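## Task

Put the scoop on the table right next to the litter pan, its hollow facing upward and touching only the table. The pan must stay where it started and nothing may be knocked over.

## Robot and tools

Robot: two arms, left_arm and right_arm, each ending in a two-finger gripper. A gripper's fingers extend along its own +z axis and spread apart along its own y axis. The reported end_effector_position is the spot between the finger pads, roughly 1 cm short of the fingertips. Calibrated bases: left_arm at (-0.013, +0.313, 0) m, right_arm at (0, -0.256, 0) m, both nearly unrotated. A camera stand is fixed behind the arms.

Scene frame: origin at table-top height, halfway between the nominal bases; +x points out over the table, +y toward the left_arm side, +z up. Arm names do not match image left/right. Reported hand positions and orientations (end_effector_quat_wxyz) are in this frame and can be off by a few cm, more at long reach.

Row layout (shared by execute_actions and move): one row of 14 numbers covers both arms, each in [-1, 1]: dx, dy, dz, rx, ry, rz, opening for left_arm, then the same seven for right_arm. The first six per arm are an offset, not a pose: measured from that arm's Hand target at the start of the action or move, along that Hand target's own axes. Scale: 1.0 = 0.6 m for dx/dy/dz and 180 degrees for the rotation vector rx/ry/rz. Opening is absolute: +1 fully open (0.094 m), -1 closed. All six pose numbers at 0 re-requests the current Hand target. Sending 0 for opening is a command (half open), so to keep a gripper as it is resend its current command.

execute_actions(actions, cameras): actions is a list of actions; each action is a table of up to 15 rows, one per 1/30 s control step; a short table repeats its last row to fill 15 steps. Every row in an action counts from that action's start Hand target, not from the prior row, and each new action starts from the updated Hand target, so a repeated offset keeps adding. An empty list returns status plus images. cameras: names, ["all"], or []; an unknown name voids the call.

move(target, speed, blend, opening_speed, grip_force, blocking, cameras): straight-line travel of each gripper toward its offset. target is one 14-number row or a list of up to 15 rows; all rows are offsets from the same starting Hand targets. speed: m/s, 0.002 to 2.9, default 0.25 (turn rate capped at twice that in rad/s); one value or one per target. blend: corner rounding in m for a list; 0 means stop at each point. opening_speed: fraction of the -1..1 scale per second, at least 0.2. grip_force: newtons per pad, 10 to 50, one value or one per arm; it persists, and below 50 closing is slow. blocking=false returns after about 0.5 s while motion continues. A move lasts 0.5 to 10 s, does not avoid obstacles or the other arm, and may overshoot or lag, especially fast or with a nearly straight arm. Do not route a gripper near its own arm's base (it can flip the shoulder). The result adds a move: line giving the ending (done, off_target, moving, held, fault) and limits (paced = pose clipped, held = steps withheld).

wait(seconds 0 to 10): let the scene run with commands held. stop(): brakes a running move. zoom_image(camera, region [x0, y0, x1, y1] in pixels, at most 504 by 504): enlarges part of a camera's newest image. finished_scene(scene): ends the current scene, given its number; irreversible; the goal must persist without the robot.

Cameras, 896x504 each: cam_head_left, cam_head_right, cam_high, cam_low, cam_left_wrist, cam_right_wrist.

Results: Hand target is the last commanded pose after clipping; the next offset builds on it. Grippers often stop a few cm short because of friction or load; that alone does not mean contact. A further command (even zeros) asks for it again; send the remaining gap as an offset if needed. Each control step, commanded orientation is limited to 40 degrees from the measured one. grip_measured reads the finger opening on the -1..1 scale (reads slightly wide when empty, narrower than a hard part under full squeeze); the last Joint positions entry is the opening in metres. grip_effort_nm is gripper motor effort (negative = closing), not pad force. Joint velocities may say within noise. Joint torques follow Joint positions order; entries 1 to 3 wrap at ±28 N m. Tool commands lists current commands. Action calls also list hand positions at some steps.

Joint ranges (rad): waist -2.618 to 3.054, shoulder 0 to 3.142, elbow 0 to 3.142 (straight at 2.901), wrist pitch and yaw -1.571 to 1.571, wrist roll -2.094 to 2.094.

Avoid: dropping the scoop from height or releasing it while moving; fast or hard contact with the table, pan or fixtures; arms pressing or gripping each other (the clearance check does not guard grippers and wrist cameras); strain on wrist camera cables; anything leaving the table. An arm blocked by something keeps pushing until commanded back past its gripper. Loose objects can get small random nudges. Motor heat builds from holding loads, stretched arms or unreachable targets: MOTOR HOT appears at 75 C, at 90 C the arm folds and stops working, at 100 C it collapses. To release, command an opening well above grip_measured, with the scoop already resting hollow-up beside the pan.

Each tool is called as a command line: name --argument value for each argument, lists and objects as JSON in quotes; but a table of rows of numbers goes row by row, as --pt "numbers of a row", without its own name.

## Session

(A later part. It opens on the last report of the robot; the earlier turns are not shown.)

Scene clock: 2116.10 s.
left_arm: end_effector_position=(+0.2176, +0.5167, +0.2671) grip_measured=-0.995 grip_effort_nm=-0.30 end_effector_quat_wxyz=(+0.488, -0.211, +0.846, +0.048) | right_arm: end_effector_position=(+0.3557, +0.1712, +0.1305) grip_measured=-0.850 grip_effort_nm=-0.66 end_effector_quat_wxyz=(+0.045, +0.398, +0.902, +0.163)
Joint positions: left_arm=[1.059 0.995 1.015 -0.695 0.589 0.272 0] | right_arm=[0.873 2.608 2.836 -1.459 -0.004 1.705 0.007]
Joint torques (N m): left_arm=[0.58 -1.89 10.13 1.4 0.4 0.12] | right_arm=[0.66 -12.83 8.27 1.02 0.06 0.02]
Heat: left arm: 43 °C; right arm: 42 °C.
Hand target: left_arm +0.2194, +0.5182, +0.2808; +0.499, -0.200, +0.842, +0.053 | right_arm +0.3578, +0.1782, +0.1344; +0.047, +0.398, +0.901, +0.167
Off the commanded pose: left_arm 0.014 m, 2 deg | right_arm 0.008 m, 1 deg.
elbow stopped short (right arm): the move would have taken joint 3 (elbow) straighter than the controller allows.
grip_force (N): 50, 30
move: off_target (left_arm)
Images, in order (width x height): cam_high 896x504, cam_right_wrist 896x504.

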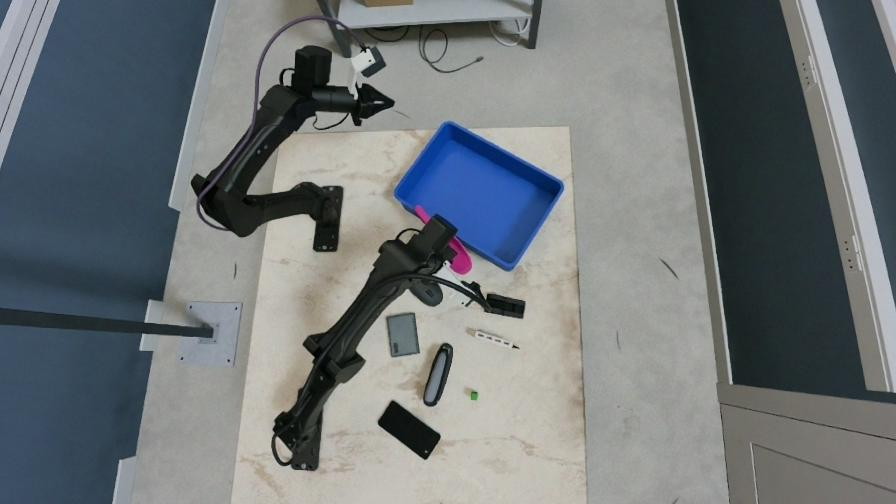

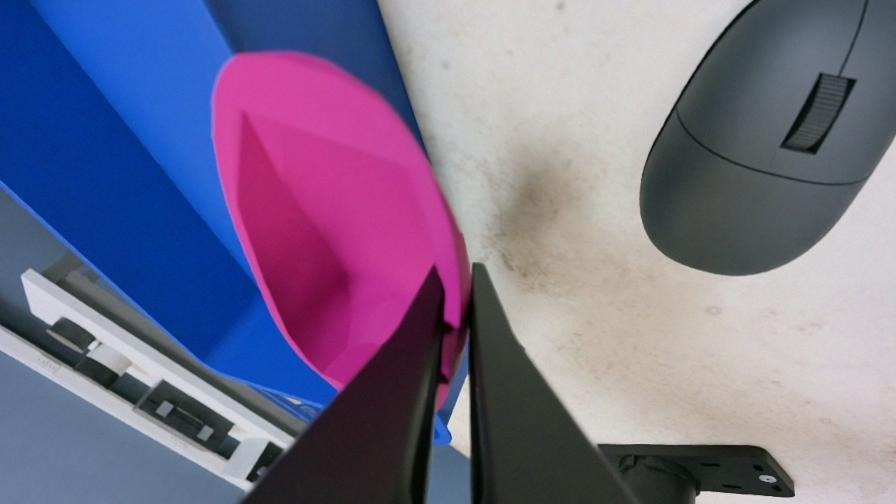

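move --target '[0, 0, 0, 0, 0, 0, -1, -0.7588, -0.4580, -0.2062, -0.0182, -0.1206, 0.3352, -1]' --speed 0.4 --cameras '["cam_right_wrist", "cam_high"]'

Scene clock: 2139.87 s.
left_arm: end_effector_position=(+0.2176, +0.5167, +0.2671) grip_measured=-0.995 grip_effort_nm=-0.30 end_effector_quat_wxyz=(+0.488, -0.211, +0.846, +0.048) | right_arm: end_effector_position=(+0.4400, -0.3606, +0.1299) grip_measured=-0.851 grip_effort_nm=-0.66 end_effector_quat_wxyz=(+0.121, +0.821, +0.546, +0.115)
Joint positions: left_arm=[1.059 0.995 1.015 -0.695 0.589 0.272 0] | right_arm=[-0.238 1.951 1.722 -1.006 -0.003 1.73 0.007]
Joint torques (N m): left_arm=[0.65 -1.78 10.1 1.39 0.41 0.11] | right_arm=[0.62 -8.79 9.31 0.89 0.07 -0.13]
Heat: left arm: 43 °C; right arm: 43 °C.
Hand target: left_arm +0.2194, +0.5182, +0.2808; +0.499, -0.200, +0.842, +0.053 | right_arm +0.4477, -0.3604, +0.1356; +0.129, +0.816, +0.552, +0.118
Off the commanded pose: left_arm 0.014 m, 2 deg | right_arm 0.010 m, 1 deg.
grip_force (N): 50, 30
move: off_target (left_arm)
Images, in order (width x height): cam_high 896x504, cam_right_wrist 896x504.

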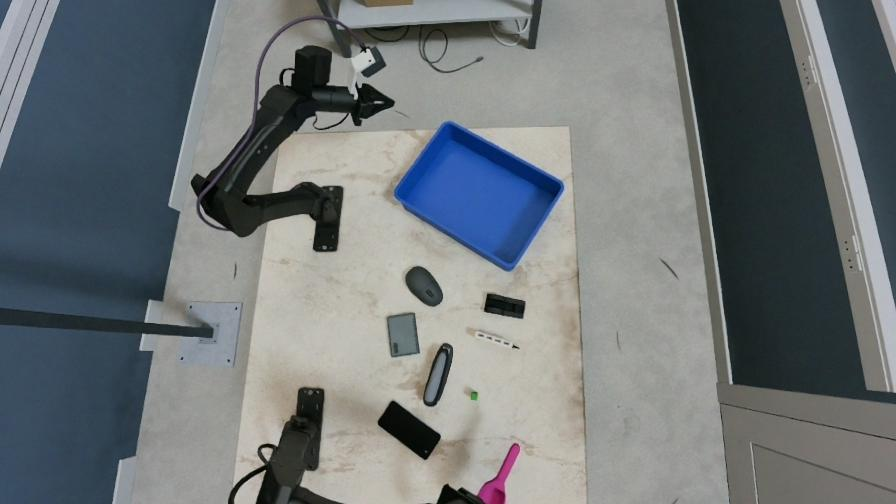

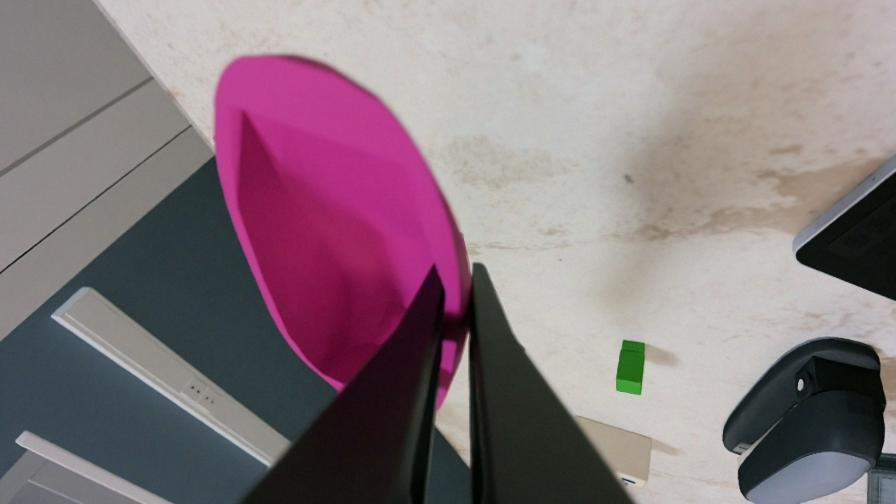

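move --target '[0, 0, 0, 0, 0, 0, -1, -0.0093, -0.0618, 0.1717, 0, 0, 0, -1]' --speed 0.12

Scene clock: 2152.10 s.
left_arm: end_effector_position=(+0.2176, +0.5167, +0.2671) grip_measured=-0.995 grip_effort_nm=-0.30 end_effector_quat_wxyz=(+0.488, -0.211, +0.846, +0.048) | right_arm: end_effector_position=(+0.4434, -0.3611, +0.0290) grip_measured=-0.851 grip_effort_nm=-0.66 end_effector_quat_wxyz=(+0.124, +0.820, +0.546, +0.118)
Joint positions: left_arm=[1.059 0.995 1.015 -0.695 0.589 0.272 0] | right_arm=[-0.238 2.027 1.419 -0.619 -0.005 1.729 0.007]
Joint torques (N m): left_arm=[0.66 -1.84 10.13 1.4 0.4 0.11] | right_arm=[0.61 -9.28 6.42 1.13 0.1 -0.12]
Heat: left arm: 43 °C; right arm: 43 °C.
Hand target: left_arm +0.2194, +0.5182, +0.2808; +0.499, -0.200, +0.842, +0.053 | right_arm +0.4480, -0.3606, +0.0260; +0.129, +0.816, +0.552, +0.118
Off the commanded pose: left_arm 0.014 m, 2 deg | right_arm 0.005 m, 1 deg.
grip_force (N): 50, 30
move: off_target (left_arm)

move --pt "0 0 0 0 0 0 -1 0 0 0 0 0 0 -0.447" --pt "0 0 0 0 0 0 -1 0 0 -0.1667 0 0 0 -0.447" --speed '[0.1, 0.15]' --opening_speed 0.5 --cameras '["cam_right_wrist", "cam_low"]'

Scene clock: 2159.97 s.
left_arm: end_effector_position=(+0.2176, +0.5167, +0.2671) grip_measured=-0.995 grip_effort_nm=-0.30 end_effector_quat_wxyz=(+0.488, -0.211, +0.846, +0.048) | right_arm: end_effector_position=(+0.4096, -0.3527, +0.0980) grip_measured=-0.449 grip_effort_nm=0.11 end_effector_quat_wxyz=(+0.109, +0.823, +0.548, +0.105)
Joint positions: left_arm=[1.059 0.995 1.015 -0.695 0.589 0.272 0] | right_arm=[-0.238 1.865 1.49 -0.892 -0.006 1.729 0.026]
Joint torques (N m): left_arm=[0.64 -1.91 10.14 1.38 0.41 0.12] | right_arm=[0.59 -12.44 8.38 0.74 0.1 -0.13]
Heat: left arm: 43 °C; right arm: 43 °C.
Hand target: left_arm +0.2194, +0.5182, +0.2808; +0.499, -0.200, +0.842, +0.053 | right_arm +0.4144, -0.3526, +0.1198; +0.129, +0.816, +0.552, +0.118
Off the commanded pose: left_arm 0.014 m, 2 deg | right_arm 0.022 m, 3 deg.
grip_force (N): 50, 30
move: off_target (left_arm, right_arm)
Images, in order (width x height): cam_low 896x504, cam_right_wrist 896x504.

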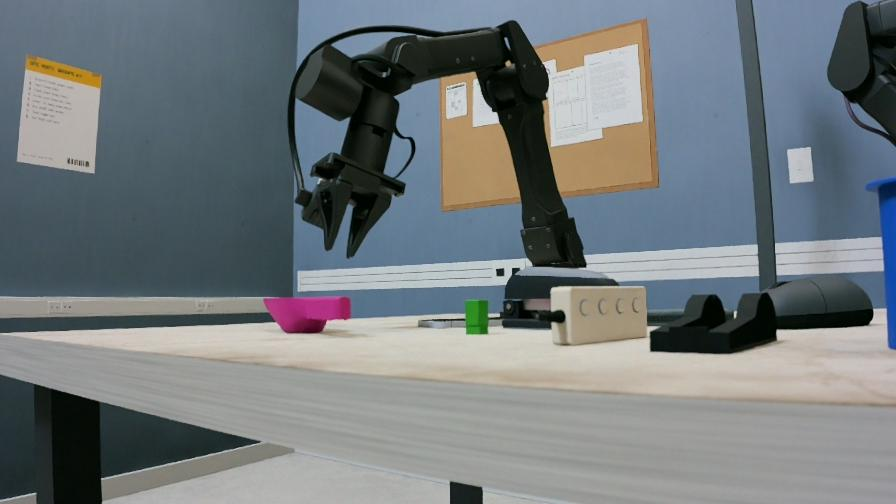

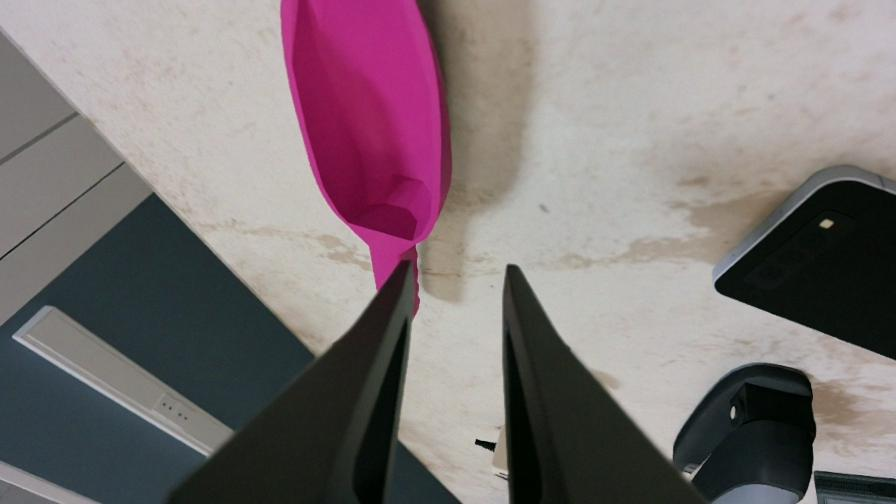

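move --target '[0, 0, 0, 0, 0, 0, -1, 0.1445, 0.0515, 0.0815, 0.0464, 0.0038, 0.0024, 0]' --speed 0.2 --cameras '["cam_right_wrist"]'

Scene clock: 2188.07 s.
left_arm: end_effector_position=(+0.2176, +0.5167, +0.2671) grip_measured=-0.995 grip_effort_nm=-0.30 end_effector_quat_wxyz=(+0.488, -0.211, +0.846, +0.048) | right_arm: end_effector_position=(+0.4859, -0.2841, +0.0899) grip_measured=-0.002 grip_effort_nm=0.10 end_effector_quat_wxyz=(+0.064, +0.821, +0.560, +0.088)
Joint positions: left_arm=[1.059 0.995 1.015 -0.695 0.589 0.272 0] | right_arm=[-0.063 2.226 2.013 -1.14 -0.008 1.881 0.047]
Joint torques (N m): left_arm=[0.58 -1.8 10.11 1.38 0.41 0.12] | right_arm=[-0.14 -10.26 8.84 0.55 0.11 0.04]
Heat: left arm: 43 °C; right arm: 44 °C.
Hand target: left_arm +0.2194, +0.5182, +0.2808; +0.499, -0.200, +0.842, +0.053 | right_arm +0.4892, -0.2869, +0.0889; +0.066, +0.824, +0.556, +0.083
Off the commanded pose: left_arm 0.014 m, 2 deg | right_arm 0.004 m, 1 deg.
grip_force (N): 50, 30
move: off_target (left_arm)
Images, in order (width x height): cam_right_wrist 896x504.

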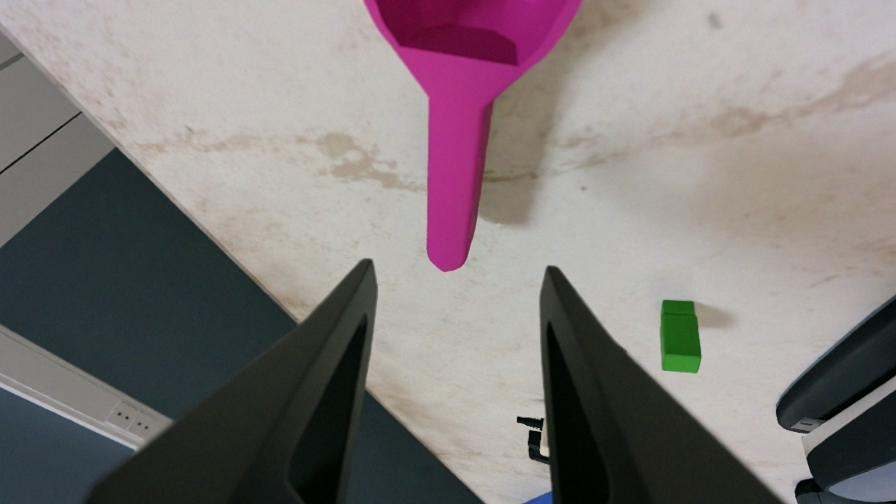

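execute_actions --actions '[]' --cameras '["cam_high", "cam_right_wrist"]'

Scene clock: 2220.47 s.
left_arm: end_effector_position=(+0.2176, +0.5167, +0.2671) grip_measured=-0.995 grip_effort_nm=-0.30 end_effector_quat_wxyz=(+0.488, -0.211, +0.846, +0.048) | right_arm: end_effector_position=(+0.4858, -0.2841, +0.0899) grip_measured=-0.002 grip_effort_nm=0.11 end_effector_quat_wxyz=(+0.064, +0.821, +0.560, +0.088)
Joint positions: left_arm=[1.059 0.995 1.015 -0.695 0.589 0.272 0] | right_arm=[-0.063 2.226 2.013 -1.14 -0.008 1.881 0.047]
Joint velocities: within noise
Joint torques (N m): left_arm=[0.59 -1.83 10.14 1.38 0.41 0.12] | right_arm=[-0.21 -10.25 8.83 0.56 0.1 0.05]
Heat: left arm: 43 °C; right arm: 44 °C.
Hand target: left_arm +0.2194, +0.5182, +0.2808; +0.499, -0.200, +0.842, +0.053 | right_arm +0.4892, -0.2869, +0.0889; +0.066, +0.824, +0.556, +0.083
Tool commands: left_gripper/opening=-1.0 right_gripper/opening=+0.0
Off the commanded pose: left_arm 0.014 m, 2 deg | right_arm 0.005 m, 1 deg.
grip_force (N): 50, 30
Images, in order (width x height): cam_high 896x504, cam_right_wrist 896x504.

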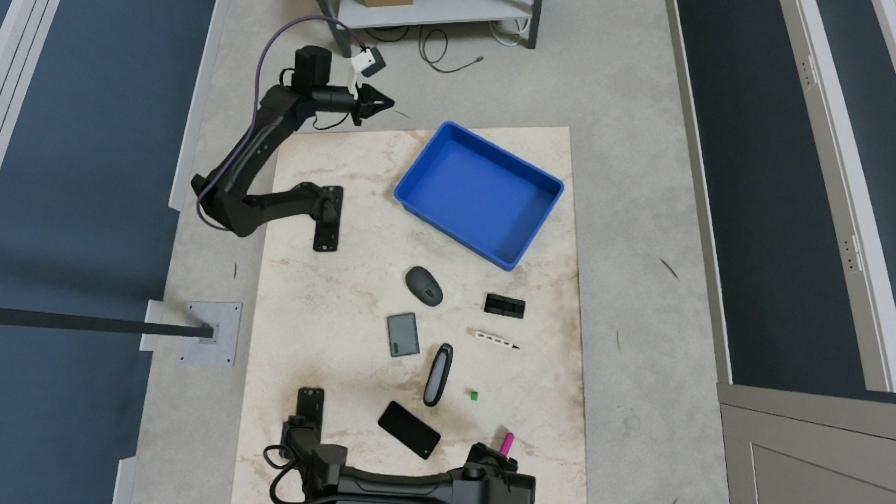

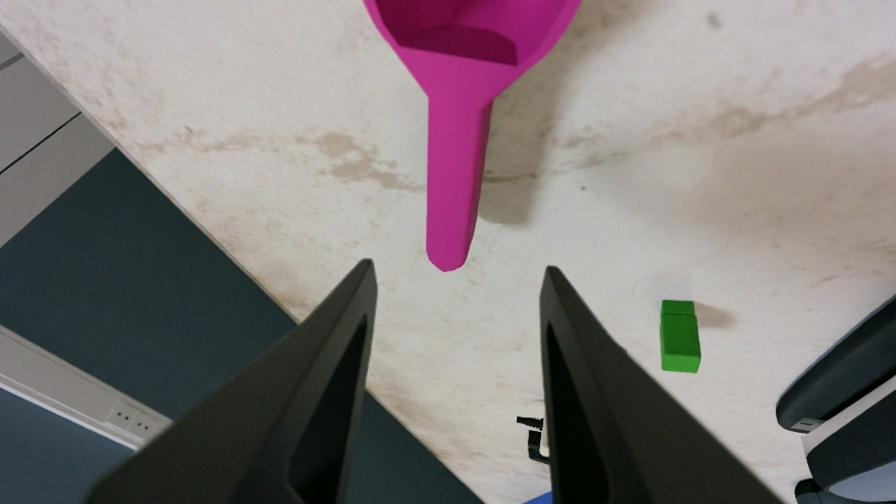

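move --target '[0,0,0,0,0,0,-1, 0,0,0.098,0,0,0,0]' --speed 0.1 --cameras '["cam_right_wrist"]'

Scene clock: 2281.13 s.
left_arm: end_effector_position=(+0.2176, +0.5167, +0.2671) grip_measured=-0.995 grip_effort_nm=-0.30 end_effector_quat_wxyz=(+0.488, -0.211, +0.846, +0.048) | right_arm: end_effector_position=(+0.5005, -0.2850, +0.0383) grip_measured=-0.002 grip_effort_nm=0.11 end_effector_quat_wxyz=(+0.064, +0.821, +0.560, +0.089)
Joint positions: left_arm=[1.059 0.995 1.015 -0.695 0.589 0.272 0] | right_arm=[-0.063 2.305 1.939 -0.986 -0.008 1.882 0.047]
Joint torques (N m): left_arm=[0.59 -1.81 10.11 1.39 0.4 0.11] | right_arm=[-0.21 -11.19 6.45 0.76 0.11 0.03]
Heat: left arm: 43 °C; right arm: 44 °C.
Hand target: left_arm +0.2194, +0.5182, +0.2808; +0.499, -0.200, +0.842, +0.053 | right_arm +0.5016, -0.2878, +0.0314; +0.066, +0.824, +0.556, +0.083
Off the commanded pose: left_arm 0.014 m, 2 deg | right_arm 0.008 m, 1 deg.
grip_force (N): 50, 30
move: off_target (left_arm)
Images, in order (width x height): cam_right_wrist 896x504.

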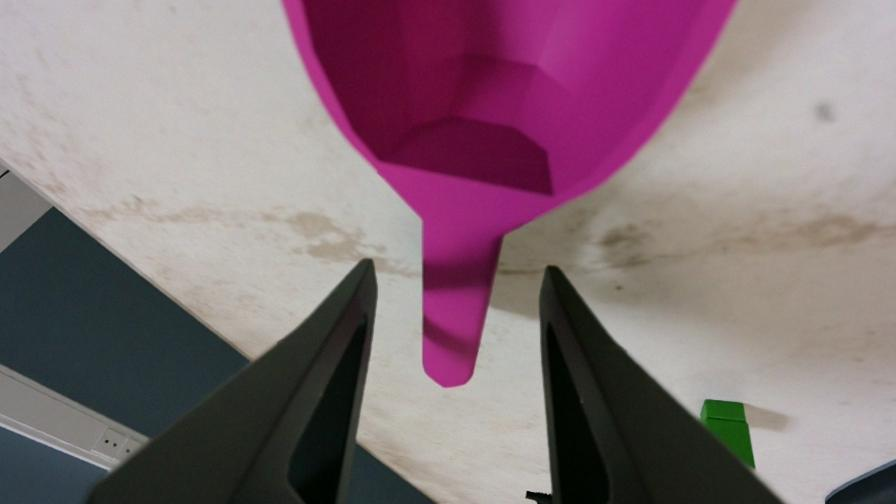

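move --pt "0 0 0 0 0 0 -1 0 0 0.014 0 0 0 0" --pt "0 0 0 0 0 0 -1 0 0 0.014 0 0 0 -1" --speed 0.1 --cameras '["cam_right_wrist"]'

Scene clock: 2288.40 s.
left_arm: end_effector_position=(+0.2176, +0.5167, +0.2671) grip_measured=-0.995 grip_effort_nm=-0.30 end_effector_quat_wxyz=(+0.488, -0.211, +0.846, +0.048) | right_arm: end_effector_position=(+0.5038, -0.2852, +0.0336) grip_measured=-0.598 grip_effort_nm=-0.63 end_effector_quat_wxyz=(+0.067, +0.821, +0.560, +0.092)
Joint positions: left_arm=[1.059 0.995 1.015 -0.695 0.589 0.272 0] | right_arm=[-0.063 2.314 1.934 -0.963 -0.008 1.882 0.019]
Joint torques (N m): left_arm=[0.55 -1.83 10.11 1.37 0.39 0.12] | right_arm=[-0.21 -10.81 6.09 0.8 0.12 0.05]
Heat: left arm: 43 °C; right arm: 44 °C.
Hand target: left_arm +0.2194, +0.5182, +0.2808; +0.499, -0.200, +0.842, +0.053 | right_arm +0.5032, -0.2880, +0.0230; +0.066, +0.824, +0.556, +0.083
Off the commanded pose: left_arm 0.014 m, 2 deg | right_arm 0.011 m, 1 deg.
grip_force (N): 50, 30
move: off_target (left_arm, right_arm); target 2's new opening was sent with right_arm's hand 0.011 m and 1 deg from that target
Images, in order (width x height): cam_right_wrist 896x504.

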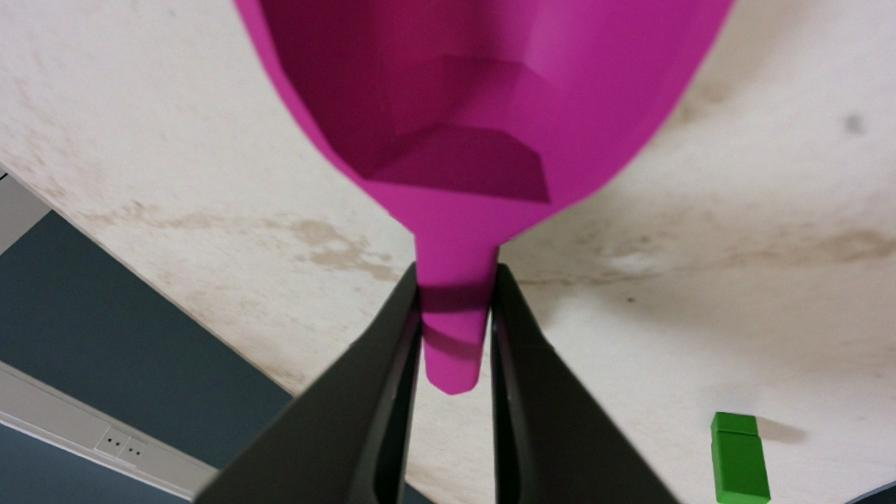

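move --pt "0 0 0 0 0 0 -1 0 0 -0.1 0 0 0 -1" --pt "0 0 0 0 0 0 -1 0.02317 -0.0377 -0.22248 -0.31865 0.05695 -0.09879 -1" --speed 0.25 --blend '[0.03, 0]' --cameras '["cam_low", "cam_high", "cam_right_wrist"]'

Scene clock: 2347.90 s.
left_arm: end_effector_position=(+0.2176, +0.5167, +0.2671) grip_measured=-0.995 grip_effort_nm=-0.30 end_effector_quat_wxyz=(+0.488, -0.211, +0.846, +0.048) | right_arm: end_effector_position=(+0.4550, -0.2653, +0.1277) grip_measured=-0.600 grip_effort_nm=-0.66 end_effector_quat_wxyz=(+0.389, +0.611, +0.573, +0.383)
Joint positions: left_arm=[1.059 0.995 1.015 -0.695 0.589 0.272 0] | right_arm=[-0.014 1.594 0.698 0.479 0.024 1.605 0.019]
Joint torques (N m): left_arm=[0.62 -1.83 10.14 1.4 0.41 0.12] | right_arm=[0.34 -8.92 6.71 2.28 0.07 -0.29]
Heat: left arm: 43 °C; right arm: 43 °C.
Hand target: left_arm +0.2194, +0.5182, +0.2808; +0.499, -0.200, +0.842, +0.053 | right_arm +0.4598, -0.2645, +0.1500; +0.415, +0.590, +0.567, +0.398
Off the commanded pose: left_arm 0.014 m, 2 deg | right_arm 0.023 m, 4 deg.
grip_force (N): 50, 30
move: off_target (left_arm, right_arm); blend cut to 0.0299 m at target 1
Images, in order (width x height): cam_high 896x504, cam_low 896x504, cam_right_wrist 896x504.

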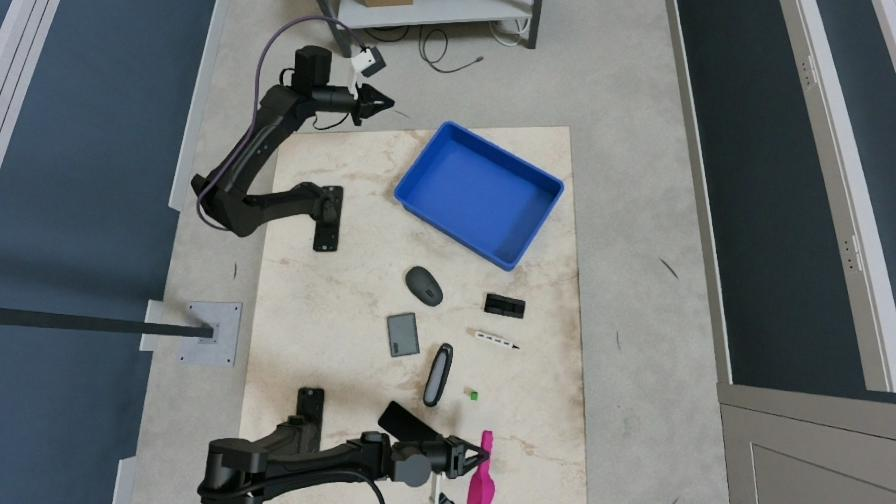

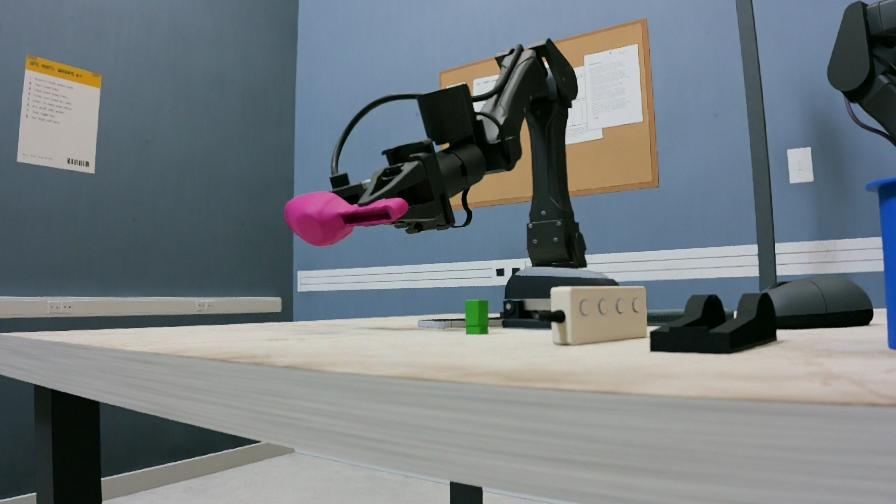

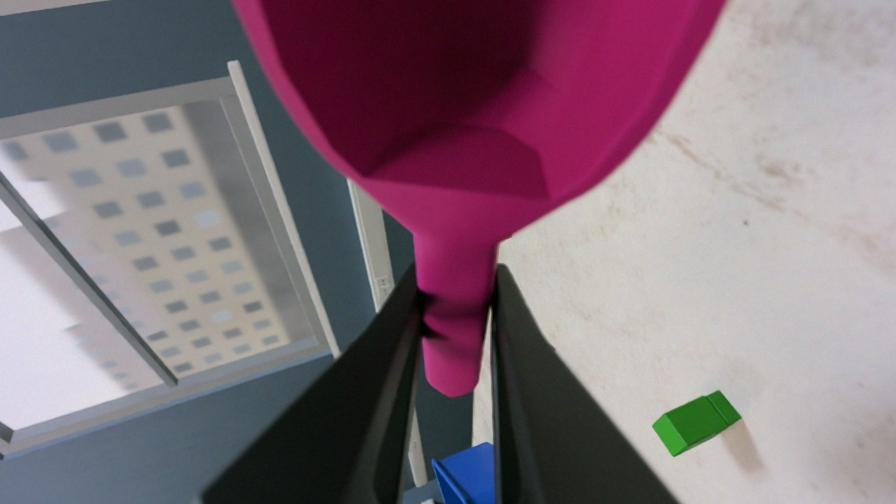

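move --target '[0,0,0,0,0,0,-1, 0.0029,-0.13425,0.11913,0,0,0,-1]' --speed 0.15 --cameras '["cam_low", "cam_high"]'

Scene clock: 2370.17 s.
left_arm: end_effector_position=(+0.2176, +0.5167, +0.2671) grip_measured=-0.995 grip_effort_nm=-0.30 end_effector_quat_wxyz=(+0.488, -0.211, +0.846, +0.048) | right_arm: end_effector_position=(+0.4883, -0.2655, +0.0396) grip_measured=-0.614 grip_effort_nm=-0.66 end_effector_quat_wxyz=(+0.397, +0.605, +0.571, +0.388)
Joint positions: left_arm=[1.059 0.995 1.015 -0.695 0.589 0.272 0] | right_arm=[-0.014 2.02 0.716 0.91 0.023 1.599 0.018]
Joint torques (N m): left_arm=[0.62 -1.83 10.13 1.39 0.4 0.08] | right_arm=[0.46 -7.38 6.86 2.26 0.09 -0.2]
Heat: left arm: 43 °C; right arm: 43 °C.
Hand target: left_arm +0.2194, +0.5182, +0.2808; +0.499, -0.200, +0.842, +0.053 | right_arm +0.4998, -0.2645, +0.0500; +0.415, +0.590, +0.567, +0.398
Off the commanded pose: left_arm 0.014 m, 2 deg | right_arm 0.015 m, 3 deg.
grip_force (N): 50, 30
move: off_target (left_arm, right_arm)
Images, in order (width x height): cam_high 896x504, cam_low 896x504.

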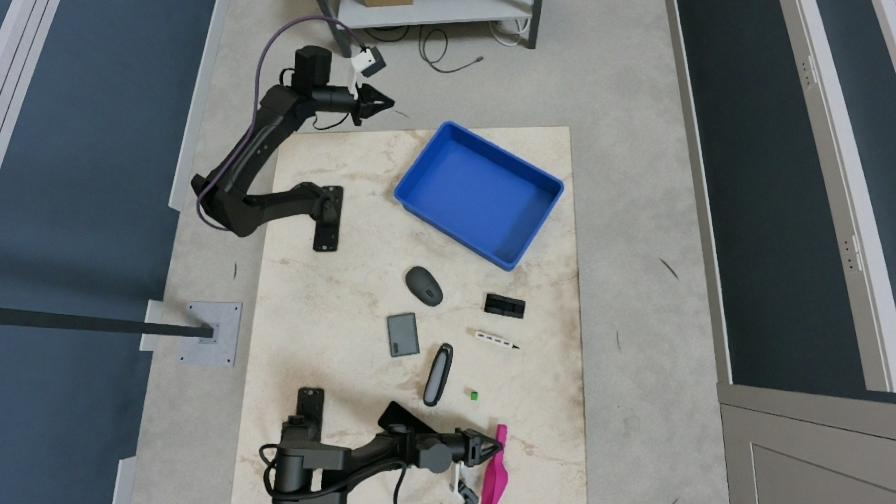

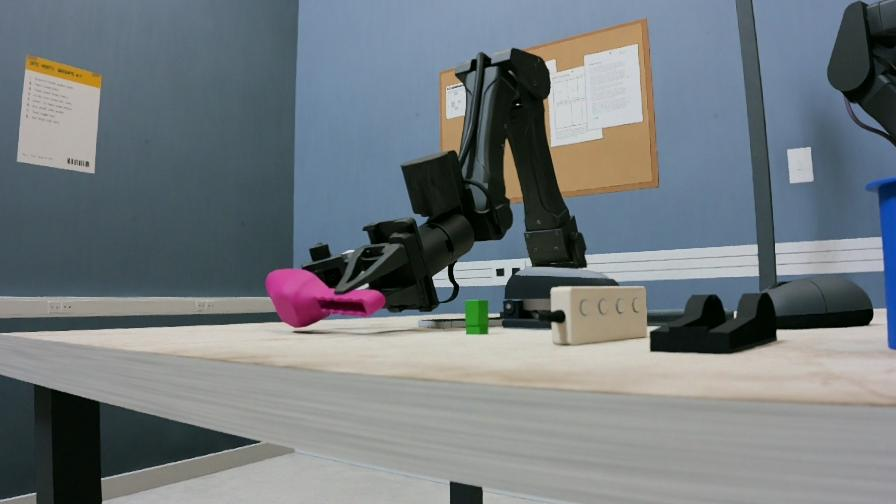

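zoom_image --camera "cam_low" --region '[230, 200, 510, 360]'

Scaled by 1.800.

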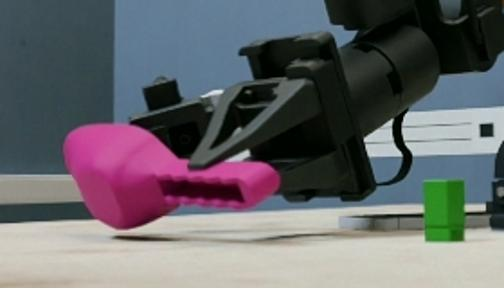

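move --target '[0,0,0,0,0,0,-1, 0,-0.0125,0.0045,0,0,0,-1]' --speed 0.05 --cameras '["cam_low"]'

zoom_image --camera "cam_low" --region '[230, 200, 510, 360]'

Scene clock: 2389.80 s.
left_arm: end_effector_position=(+0.2176, +0.5167, +0.2671) grip_measured=-0.995 grip_effort_nm=-0.30 end_effector_quat_wxyz=(+0.488, -0.211, +0.846, +0.048) | right_arm: end_effector_position=(+0.4894, -0.2655, +0.0338) grip_measured=-0.614 grip_effort_nm=-0.66 end_effector_quat_wxyz=(+0.399, +0.603, +0.570, +0.390)
Joint positions: left_arm=[1.059 0.995 1.015 -0.695 0.589 0.272 0] | right_arm=[-0.014 2.052 0.716 0.948 0.023 1.599 0.018]
Joint torques (N m): left_arm=[0.57 -1.83 10.17 1.38 0.4 0.11] | right_arm=[0.49 -7.45 6.63 2.21 0.09 -0.21]
Heat: left arm: 43 °C; right arm: 43 °C.
Hand target: left_arm +0.2194, +0.5182, +0.2808; +0.499, -0.200, +0.842, +0.053 | right_arm +0.4998, -0.2645, +0.0420; +0.415, +0.590, +0.567, +0.398
Off the commanded pose: left_arm 0.014 m, 2 deg | right_arm 0.013 m, 3 deg.
grip_force (N): 50, 30
move: off_target (left_arm, right_arm)
Images, in order (width x height): cam_low 896x504.

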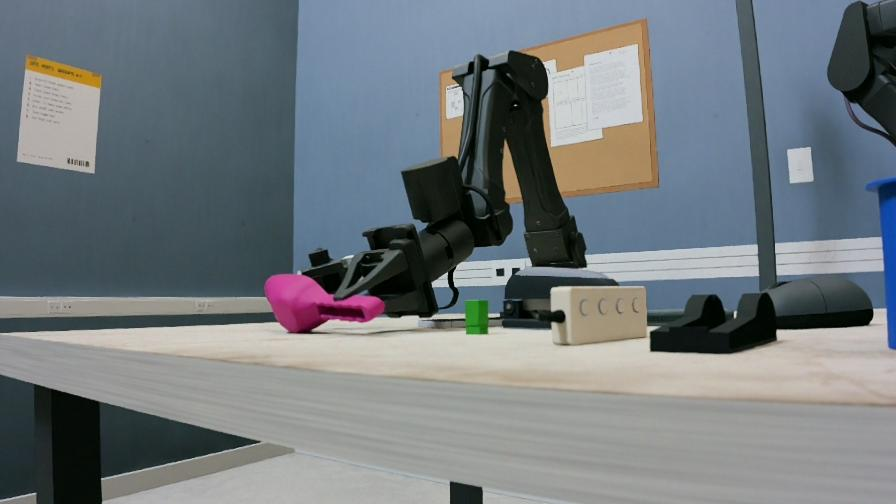

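Scaled by 1.800.

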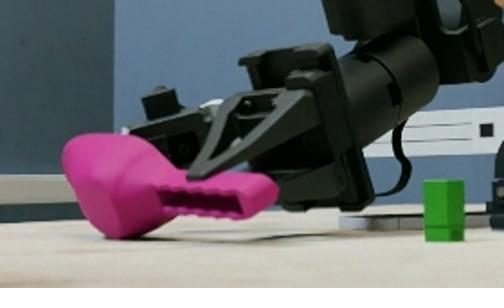

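move --target '[0,0,0,0,0,0,-1, 0,0,0,0,0,0,-0.42]' --opening_speed 0.4 --cameras '["cam_low", "cam_right_wrist"]'

zoom_image --camera "cam_low" --region '[230, 200, 510, 360]'

Scene clock: 2397.00 s.
left_arm: end_effector_position=(+0.2176, +0.5167, +0.2671) grip_measured=-0.995 grip_effort_nm=-0.30 end_effector_quat_wxyz=(+0.488, -0.211, +0.846, +0.048) | right_arm: end_effector_position=(+0.4915, -0.2656, +0.0369) grip_measured=-0.422 grip_effort_nm=0.11 end_effector_quat_wxyz=(+0.402, +0.601, +0.568, +0.394)
Joint positions: left_arm=[1.059 0.995 1.015 -0.695 0.589 0.272 0] | right_arm=[-0.014 2.052 0.721 0.955 0.023 1.599 0.027]
Joint torques (N m): left_arm=[0.64 -1.76 10.11 1.38 0.41 0.11] | right_arm=[0.46 -7.41 6.31 2.14 0.08 -0.22]
Heat: left arm: 43 °C; right arm: 43 °C.
Hand target: left_arm +0.2194, +0.5182, +0.2808; +0.499, -0.200, +0.842, +0.053 | right_arm +0.4998, -0.2645, +0.0420; +0.415, +0.590, +0.567, +0.398
Off the commanded pose: left_arm 0.014 m, 2 deg | right_arm 0.010 m, 2 deg.
grip_force (N): 50, 30
move: off_target (left_arm)
Images, in order (width x height): cam_low 896x504, cam_right_wrist 896x504.

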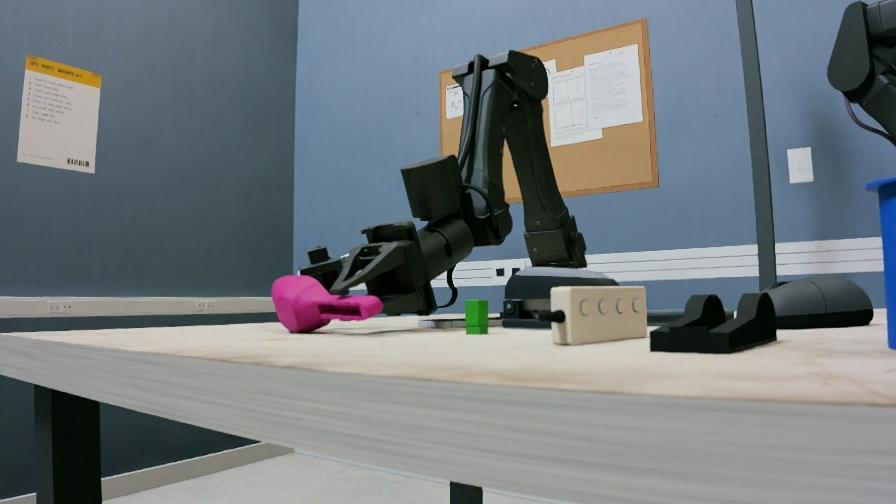

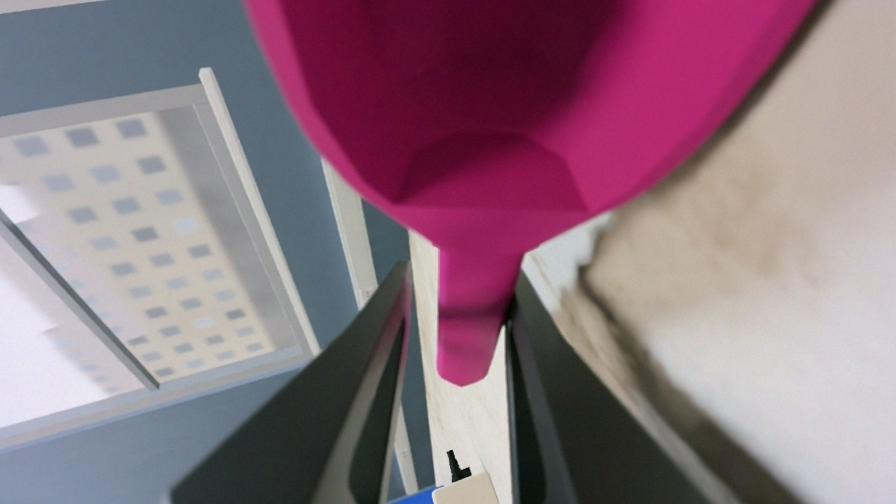

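Scaled by 1.800.

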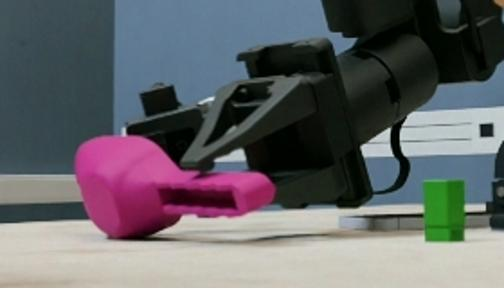

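move --target '[0,0,0,0,0,0,-1, 0,0,-0.15,0,0,0,-0.42]' --speed 0.12 --cameras '["cam_low", "cam_right_wrist", "cam_high"]'

zoom_image --camera "cam_low" --region '[230, 200, 510, 360]'

Scene clock: 2416.87 s.
left_arm: end_effector_position=(+0.2176, +0.5167, +0.2671) grip_measured=-0.995 grip_effort_nm=-0.30 end_effector_quat_wxyz=(+0.488, -0.211, +0.846, +0.048) | right_arm: end_effector_position=(+0.4140, -0.2619, +0.0595) grip_measured=-0.422 grip_effort_nm=0.10 end_effector_quat_wxyz=(+0.400, +0.600, +0.570, +0.394)
Joint positions: left_arm=[1.059 0.995 1.015 -0.695 0.589 0.272 0] | right_arm=[-0.007 1.757 0.409 0.969 0.024 1.598 0.027]
Joint torques (N m): left_arm=[0.59 -1.77 10.1 1.39 0.42 0.1] | right_arm=[0.83 -9.31 4.18 1.9 0.2 -0.18]
Heat: left arm: 43 °C; right arm: 43 °C.
Hand target: left_arm +0.2194, +0.5182, +0.2808; +0.499, -0.200, +0.842, +0.053 | right_arm +0.4152, -0.2612, +0.0726; +0.415, +0.590, +0.567, +0.398
Off the commanded pose: left_arm 0.014 m, 2 deg | right_arm 0.013 m, 2 deg.
grip_force (N): 50, 30
move: off_target (left_arm, right_arm)
Images, in order (width x height): cam_high 896x504, cam_low 896x504, cam_right_wrist 896x504.

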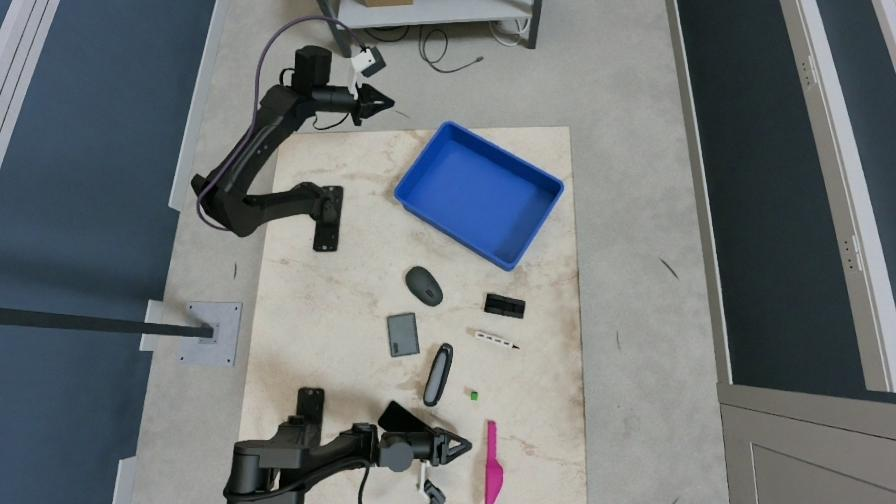

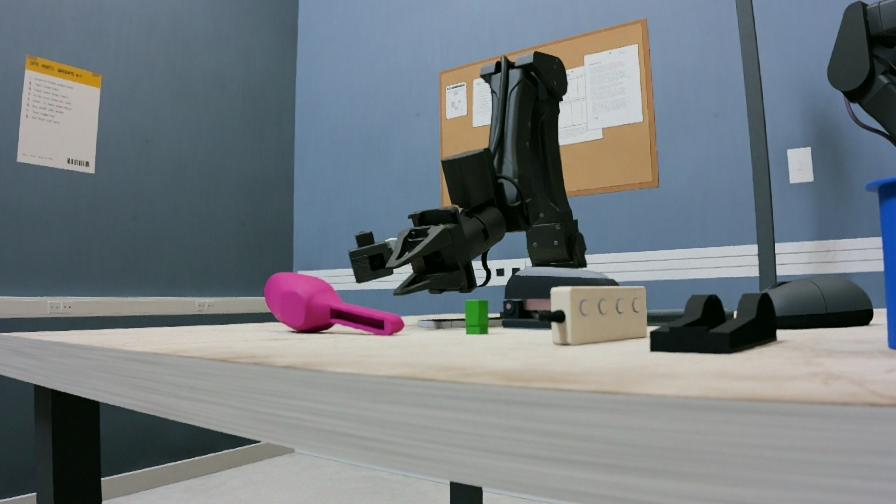

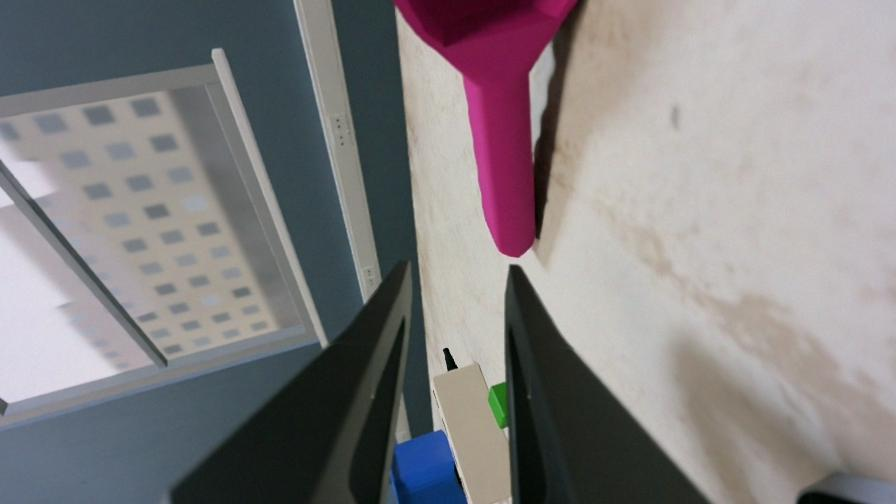

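Scaled by 1.800.

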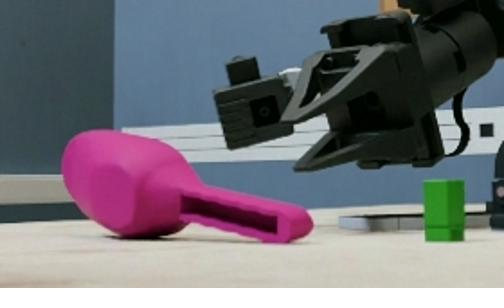

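move --pt "0 0 0 0 0 0 -1 0 0.10977 -0.03952 0 0 0 -0.42" --pt "0 0 0 0 0 0 -1 -0.0053 0.1127 0.07985 0.32324 0.00875 -0.0147 -0.42" --speed 0.25 --blend '[0.03, 0]' --cameras '["cam_right_wrist"]'

Scene clock: 2476.83 s.
left_arm: end_effector_position=(+0.2176, +0.5167, +0.2671) grip_measured=-0.995 grip_effort_nm=-0.30 end_effector_quat_wxyz=(+0.488, -0.211, +0.846, +0.048) | right_arm: end_effector_position=(+0.4786, -0.2617, +0.1207) grip_measured=-0.422 grip_effort_nm=0.10 end_effector_quat_wxyz=(+0.074, +0.699, +0.708, +0.074)
Joint positions: left_arm=[1.059 0.995 1.015 -0.695 0.589 0.272 0] | right_arm=[-0.016 2.208 2.108 -1.261 -0.004 1.542 0.027]
Joint torques (N m): left_arm=[0.58 -1.83 10.09 1.39 0.39 0.11] | right_arm=[-0.79 -9.94 8.84 0.59 0.1 -0.12]
Heat: left arm: 44 °C; right arm: 42 °C.
Hand target: left_arm +0.2194, +0.5182, +0.2808; +0.499, -0.200, +0.842, +0.053 | right_arm +0.4830, -0.2669, +0.1198; +0.077, +0.699, +0.708, +0.070
Off the commanded pose: left_arm 0.014 m, 2 deg | right_arm 0.007 m, 1 deg.
grip_force (N): 50, 30
move: off_target (left_arm)
Images, in order (width x height): cam_right_wrist 896x504.

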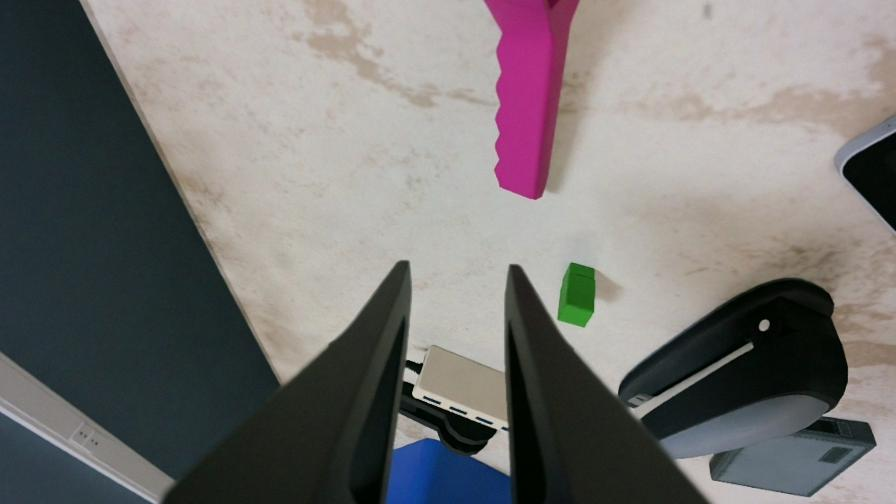

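move --target '[0,0,0,0,0,0,-1, 0.00405,-0.04205,0.10996,0,0,0,-0.1]' --speed 0.2 --cameras '["cam_right_wrist"]'

Scene clock: 2509.80 s.
left_arm: end_effector_position=(+0.2176, +0.5167, +0.2671) grip_measured=-0.995 grip_effort_nm=-0.30 end_effector_quat_wxyz=(+0.488, -0.211, +0.846, +0.048) | right_arm: end_effector_position=(+0.4674, -0.2614, +0.0377) grip_measured=-0.102 grip_effort_nm=0.11 end_effector_quat_wxyz=(+0.060, +0.700, +0.709, +0.061)
Joint positions: left_arm=[1.059 0.995 1.015 -0.695 0.589 0.272 0] | right_arm=[-0.016 2.208 1.785 -0.976 -0.005 1.542 0.042]
Joint torques (N m): left_arm=[0.68 -1.81 10.15 1.4 0.39 0.11] | right_arm=[-0.51 -14.16 6.05 0.74 0.12 -0.08]
Heat: left arm: 44 °C; right arm: 44 °C.
Hand target: left_arm +0.2194, +0.5182, +0.2808; +0.499, -0.200, +0.842, +0.053 | right_arm +0.4720, -0.2653, +0.0500; +0.077, +0.699, +0.708, +0.070
Off the commanded pose: left_arm 0.014 m, 2 deg | right_arm 0.014 m, 2 deg.
grip_force (N): 50, 30
move: off_target (left_arm, right_arm)
Images, in order (width x height): cam_right_wrist 896x504.

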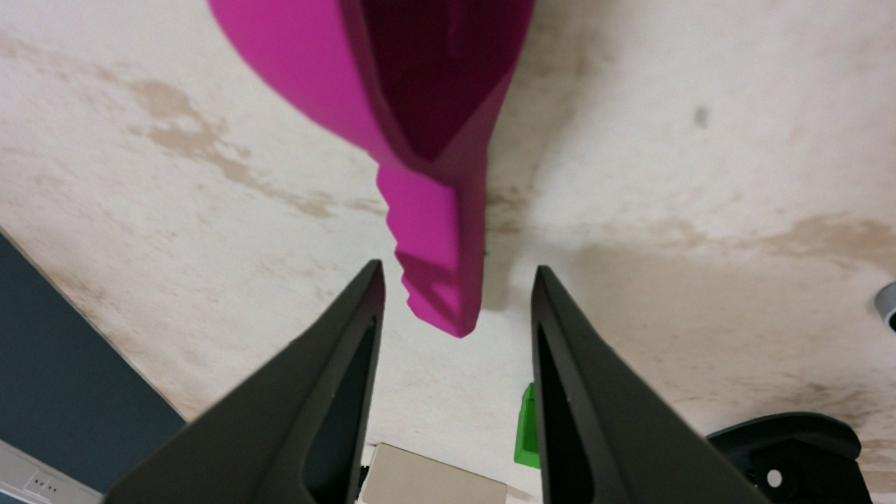

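move --target '[0,0,0,0,0,0,-1, 0.0002,0.00295,0.02619,0,0,0,-0.1]' --speed 0.06 --cameras '["cam_right_wrist"]'

Scene clock: 2523.47 s.
left_arm: end_effector_position=(+0.2176, +0.5167, +0.2671) grip_measured=-0.995 grip_effort_nm=-0.29 end_effector_quat_wxyz=(+0.488, -0.211, +0.846, +0.048) | right_arm: end_effector_position=(+0.4751, -0.2615, +0.0373) grip_measured=-0.102 grip_effort_nm=0.10 end_effector_quat_wxyz=(+0.072, +0.699, +0.708, +0.072)
Joint positions: left_arm=[1.059 0.995 1.015 -0.695 0.589 0.272 0] | right_arm=[-0.016 2.208 1.777 -0.936 -0.005 1.542 0.042]
Joint torques (N m): left_arm=[0.68 -1.84 10.17 1.39 0.39 0.12] | right_arm=[-0.47 -11.41 5.97 0.8 0.1 -0.08]
Heat: left arm: 44 °C; right arm: 42 °C.
Hand target: left_arm +0.2194, +0.5182, +0.2808; +0.499, -0.200, +0.842, +0.053 | right_arm +0.4769, -0.2653, +0.0350; +0.077, +0.699, +0.708, +0.070
Off the commanded pose: left_arm 0.014 m, 2 deg | right_arm 0.005 m, 1 deg.
grip_force (N): 50, 30
move: off_target (left_arm)
Images, in order (width x height): cam_right_wrist 896x504.

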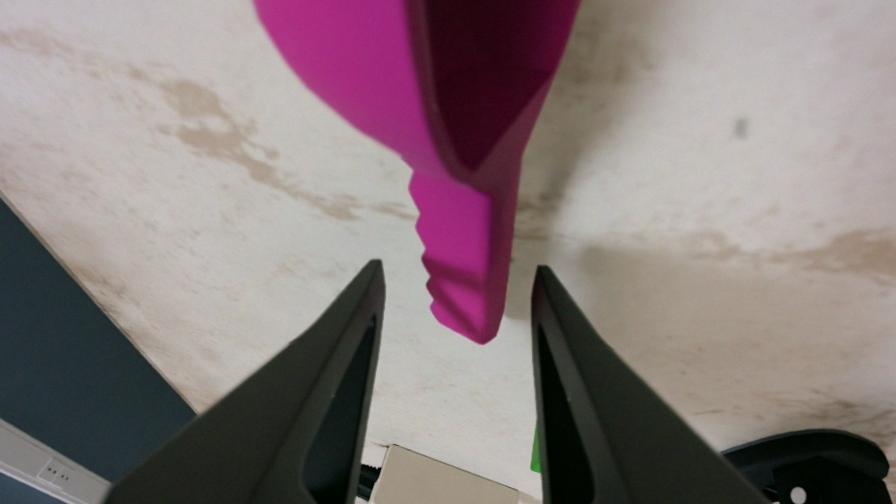

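move --target '[0,0,0,0,0,0,-1, 0,0,0.0333,0,0,0,-0.1]' --speed 0.06 --cameras '["cam_right_wrist"]'

Scene clock: 2527.63 s.
left_arm: end_effector_position=(+0.2176, +0.5167, +0.2671) grip_measured=-0.995 grip_effort_nm=-0.30 end_effector_quat_wxyz=(+0.488, -0.211, +0.846, +0.048) | right_arm: end_effector_position=(+0.4798, -0.2616, +0.0235) grip_measured=-0.102 grip_effort_nm=0.11 end_effector_quat_wxyz=(+0.076, +0.698, +0.708, +0.076)
Joint positions: left_arm=[1.059 0.995 1.015 -0.695 0.589 0.272 0] | right_arm=[-0.016 2.229 1.752 -0.879 -0.005 1.542 0.042]
Joint torques (N m): left_arm=[0.65 -1.8 10.11 1.39 0.39 0.12] | right_arm=[-0.47 -10.3 6.11 0.8 0.1 -0.08]
Heat: left arm: 44 °C; right arm: 42 °C.
Hand target: left_arm +0.2194, +0.5182, +0.2808; +0.499, -0.200, +0.842, +0.053 | right_arm +0.4810, -0.2655, +0.0154; +0.077, +0.699, +0.708, +0.070
Off the commanded pose: left_arm 0.014 m, 2 deg | right_arm 0.009 m, 1 deg.
grip_force (N): 50, 30
move: off_target (left_arm)
Images, in order (width x height): cam_right_wrist 896x504.

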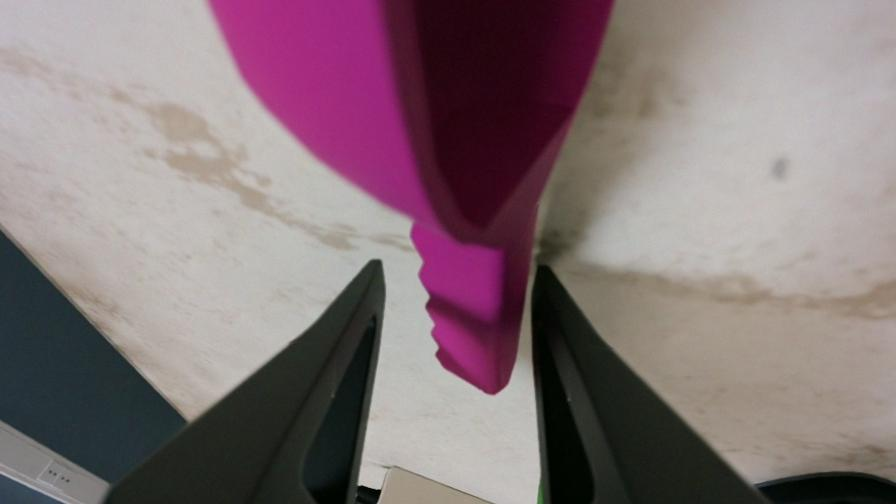

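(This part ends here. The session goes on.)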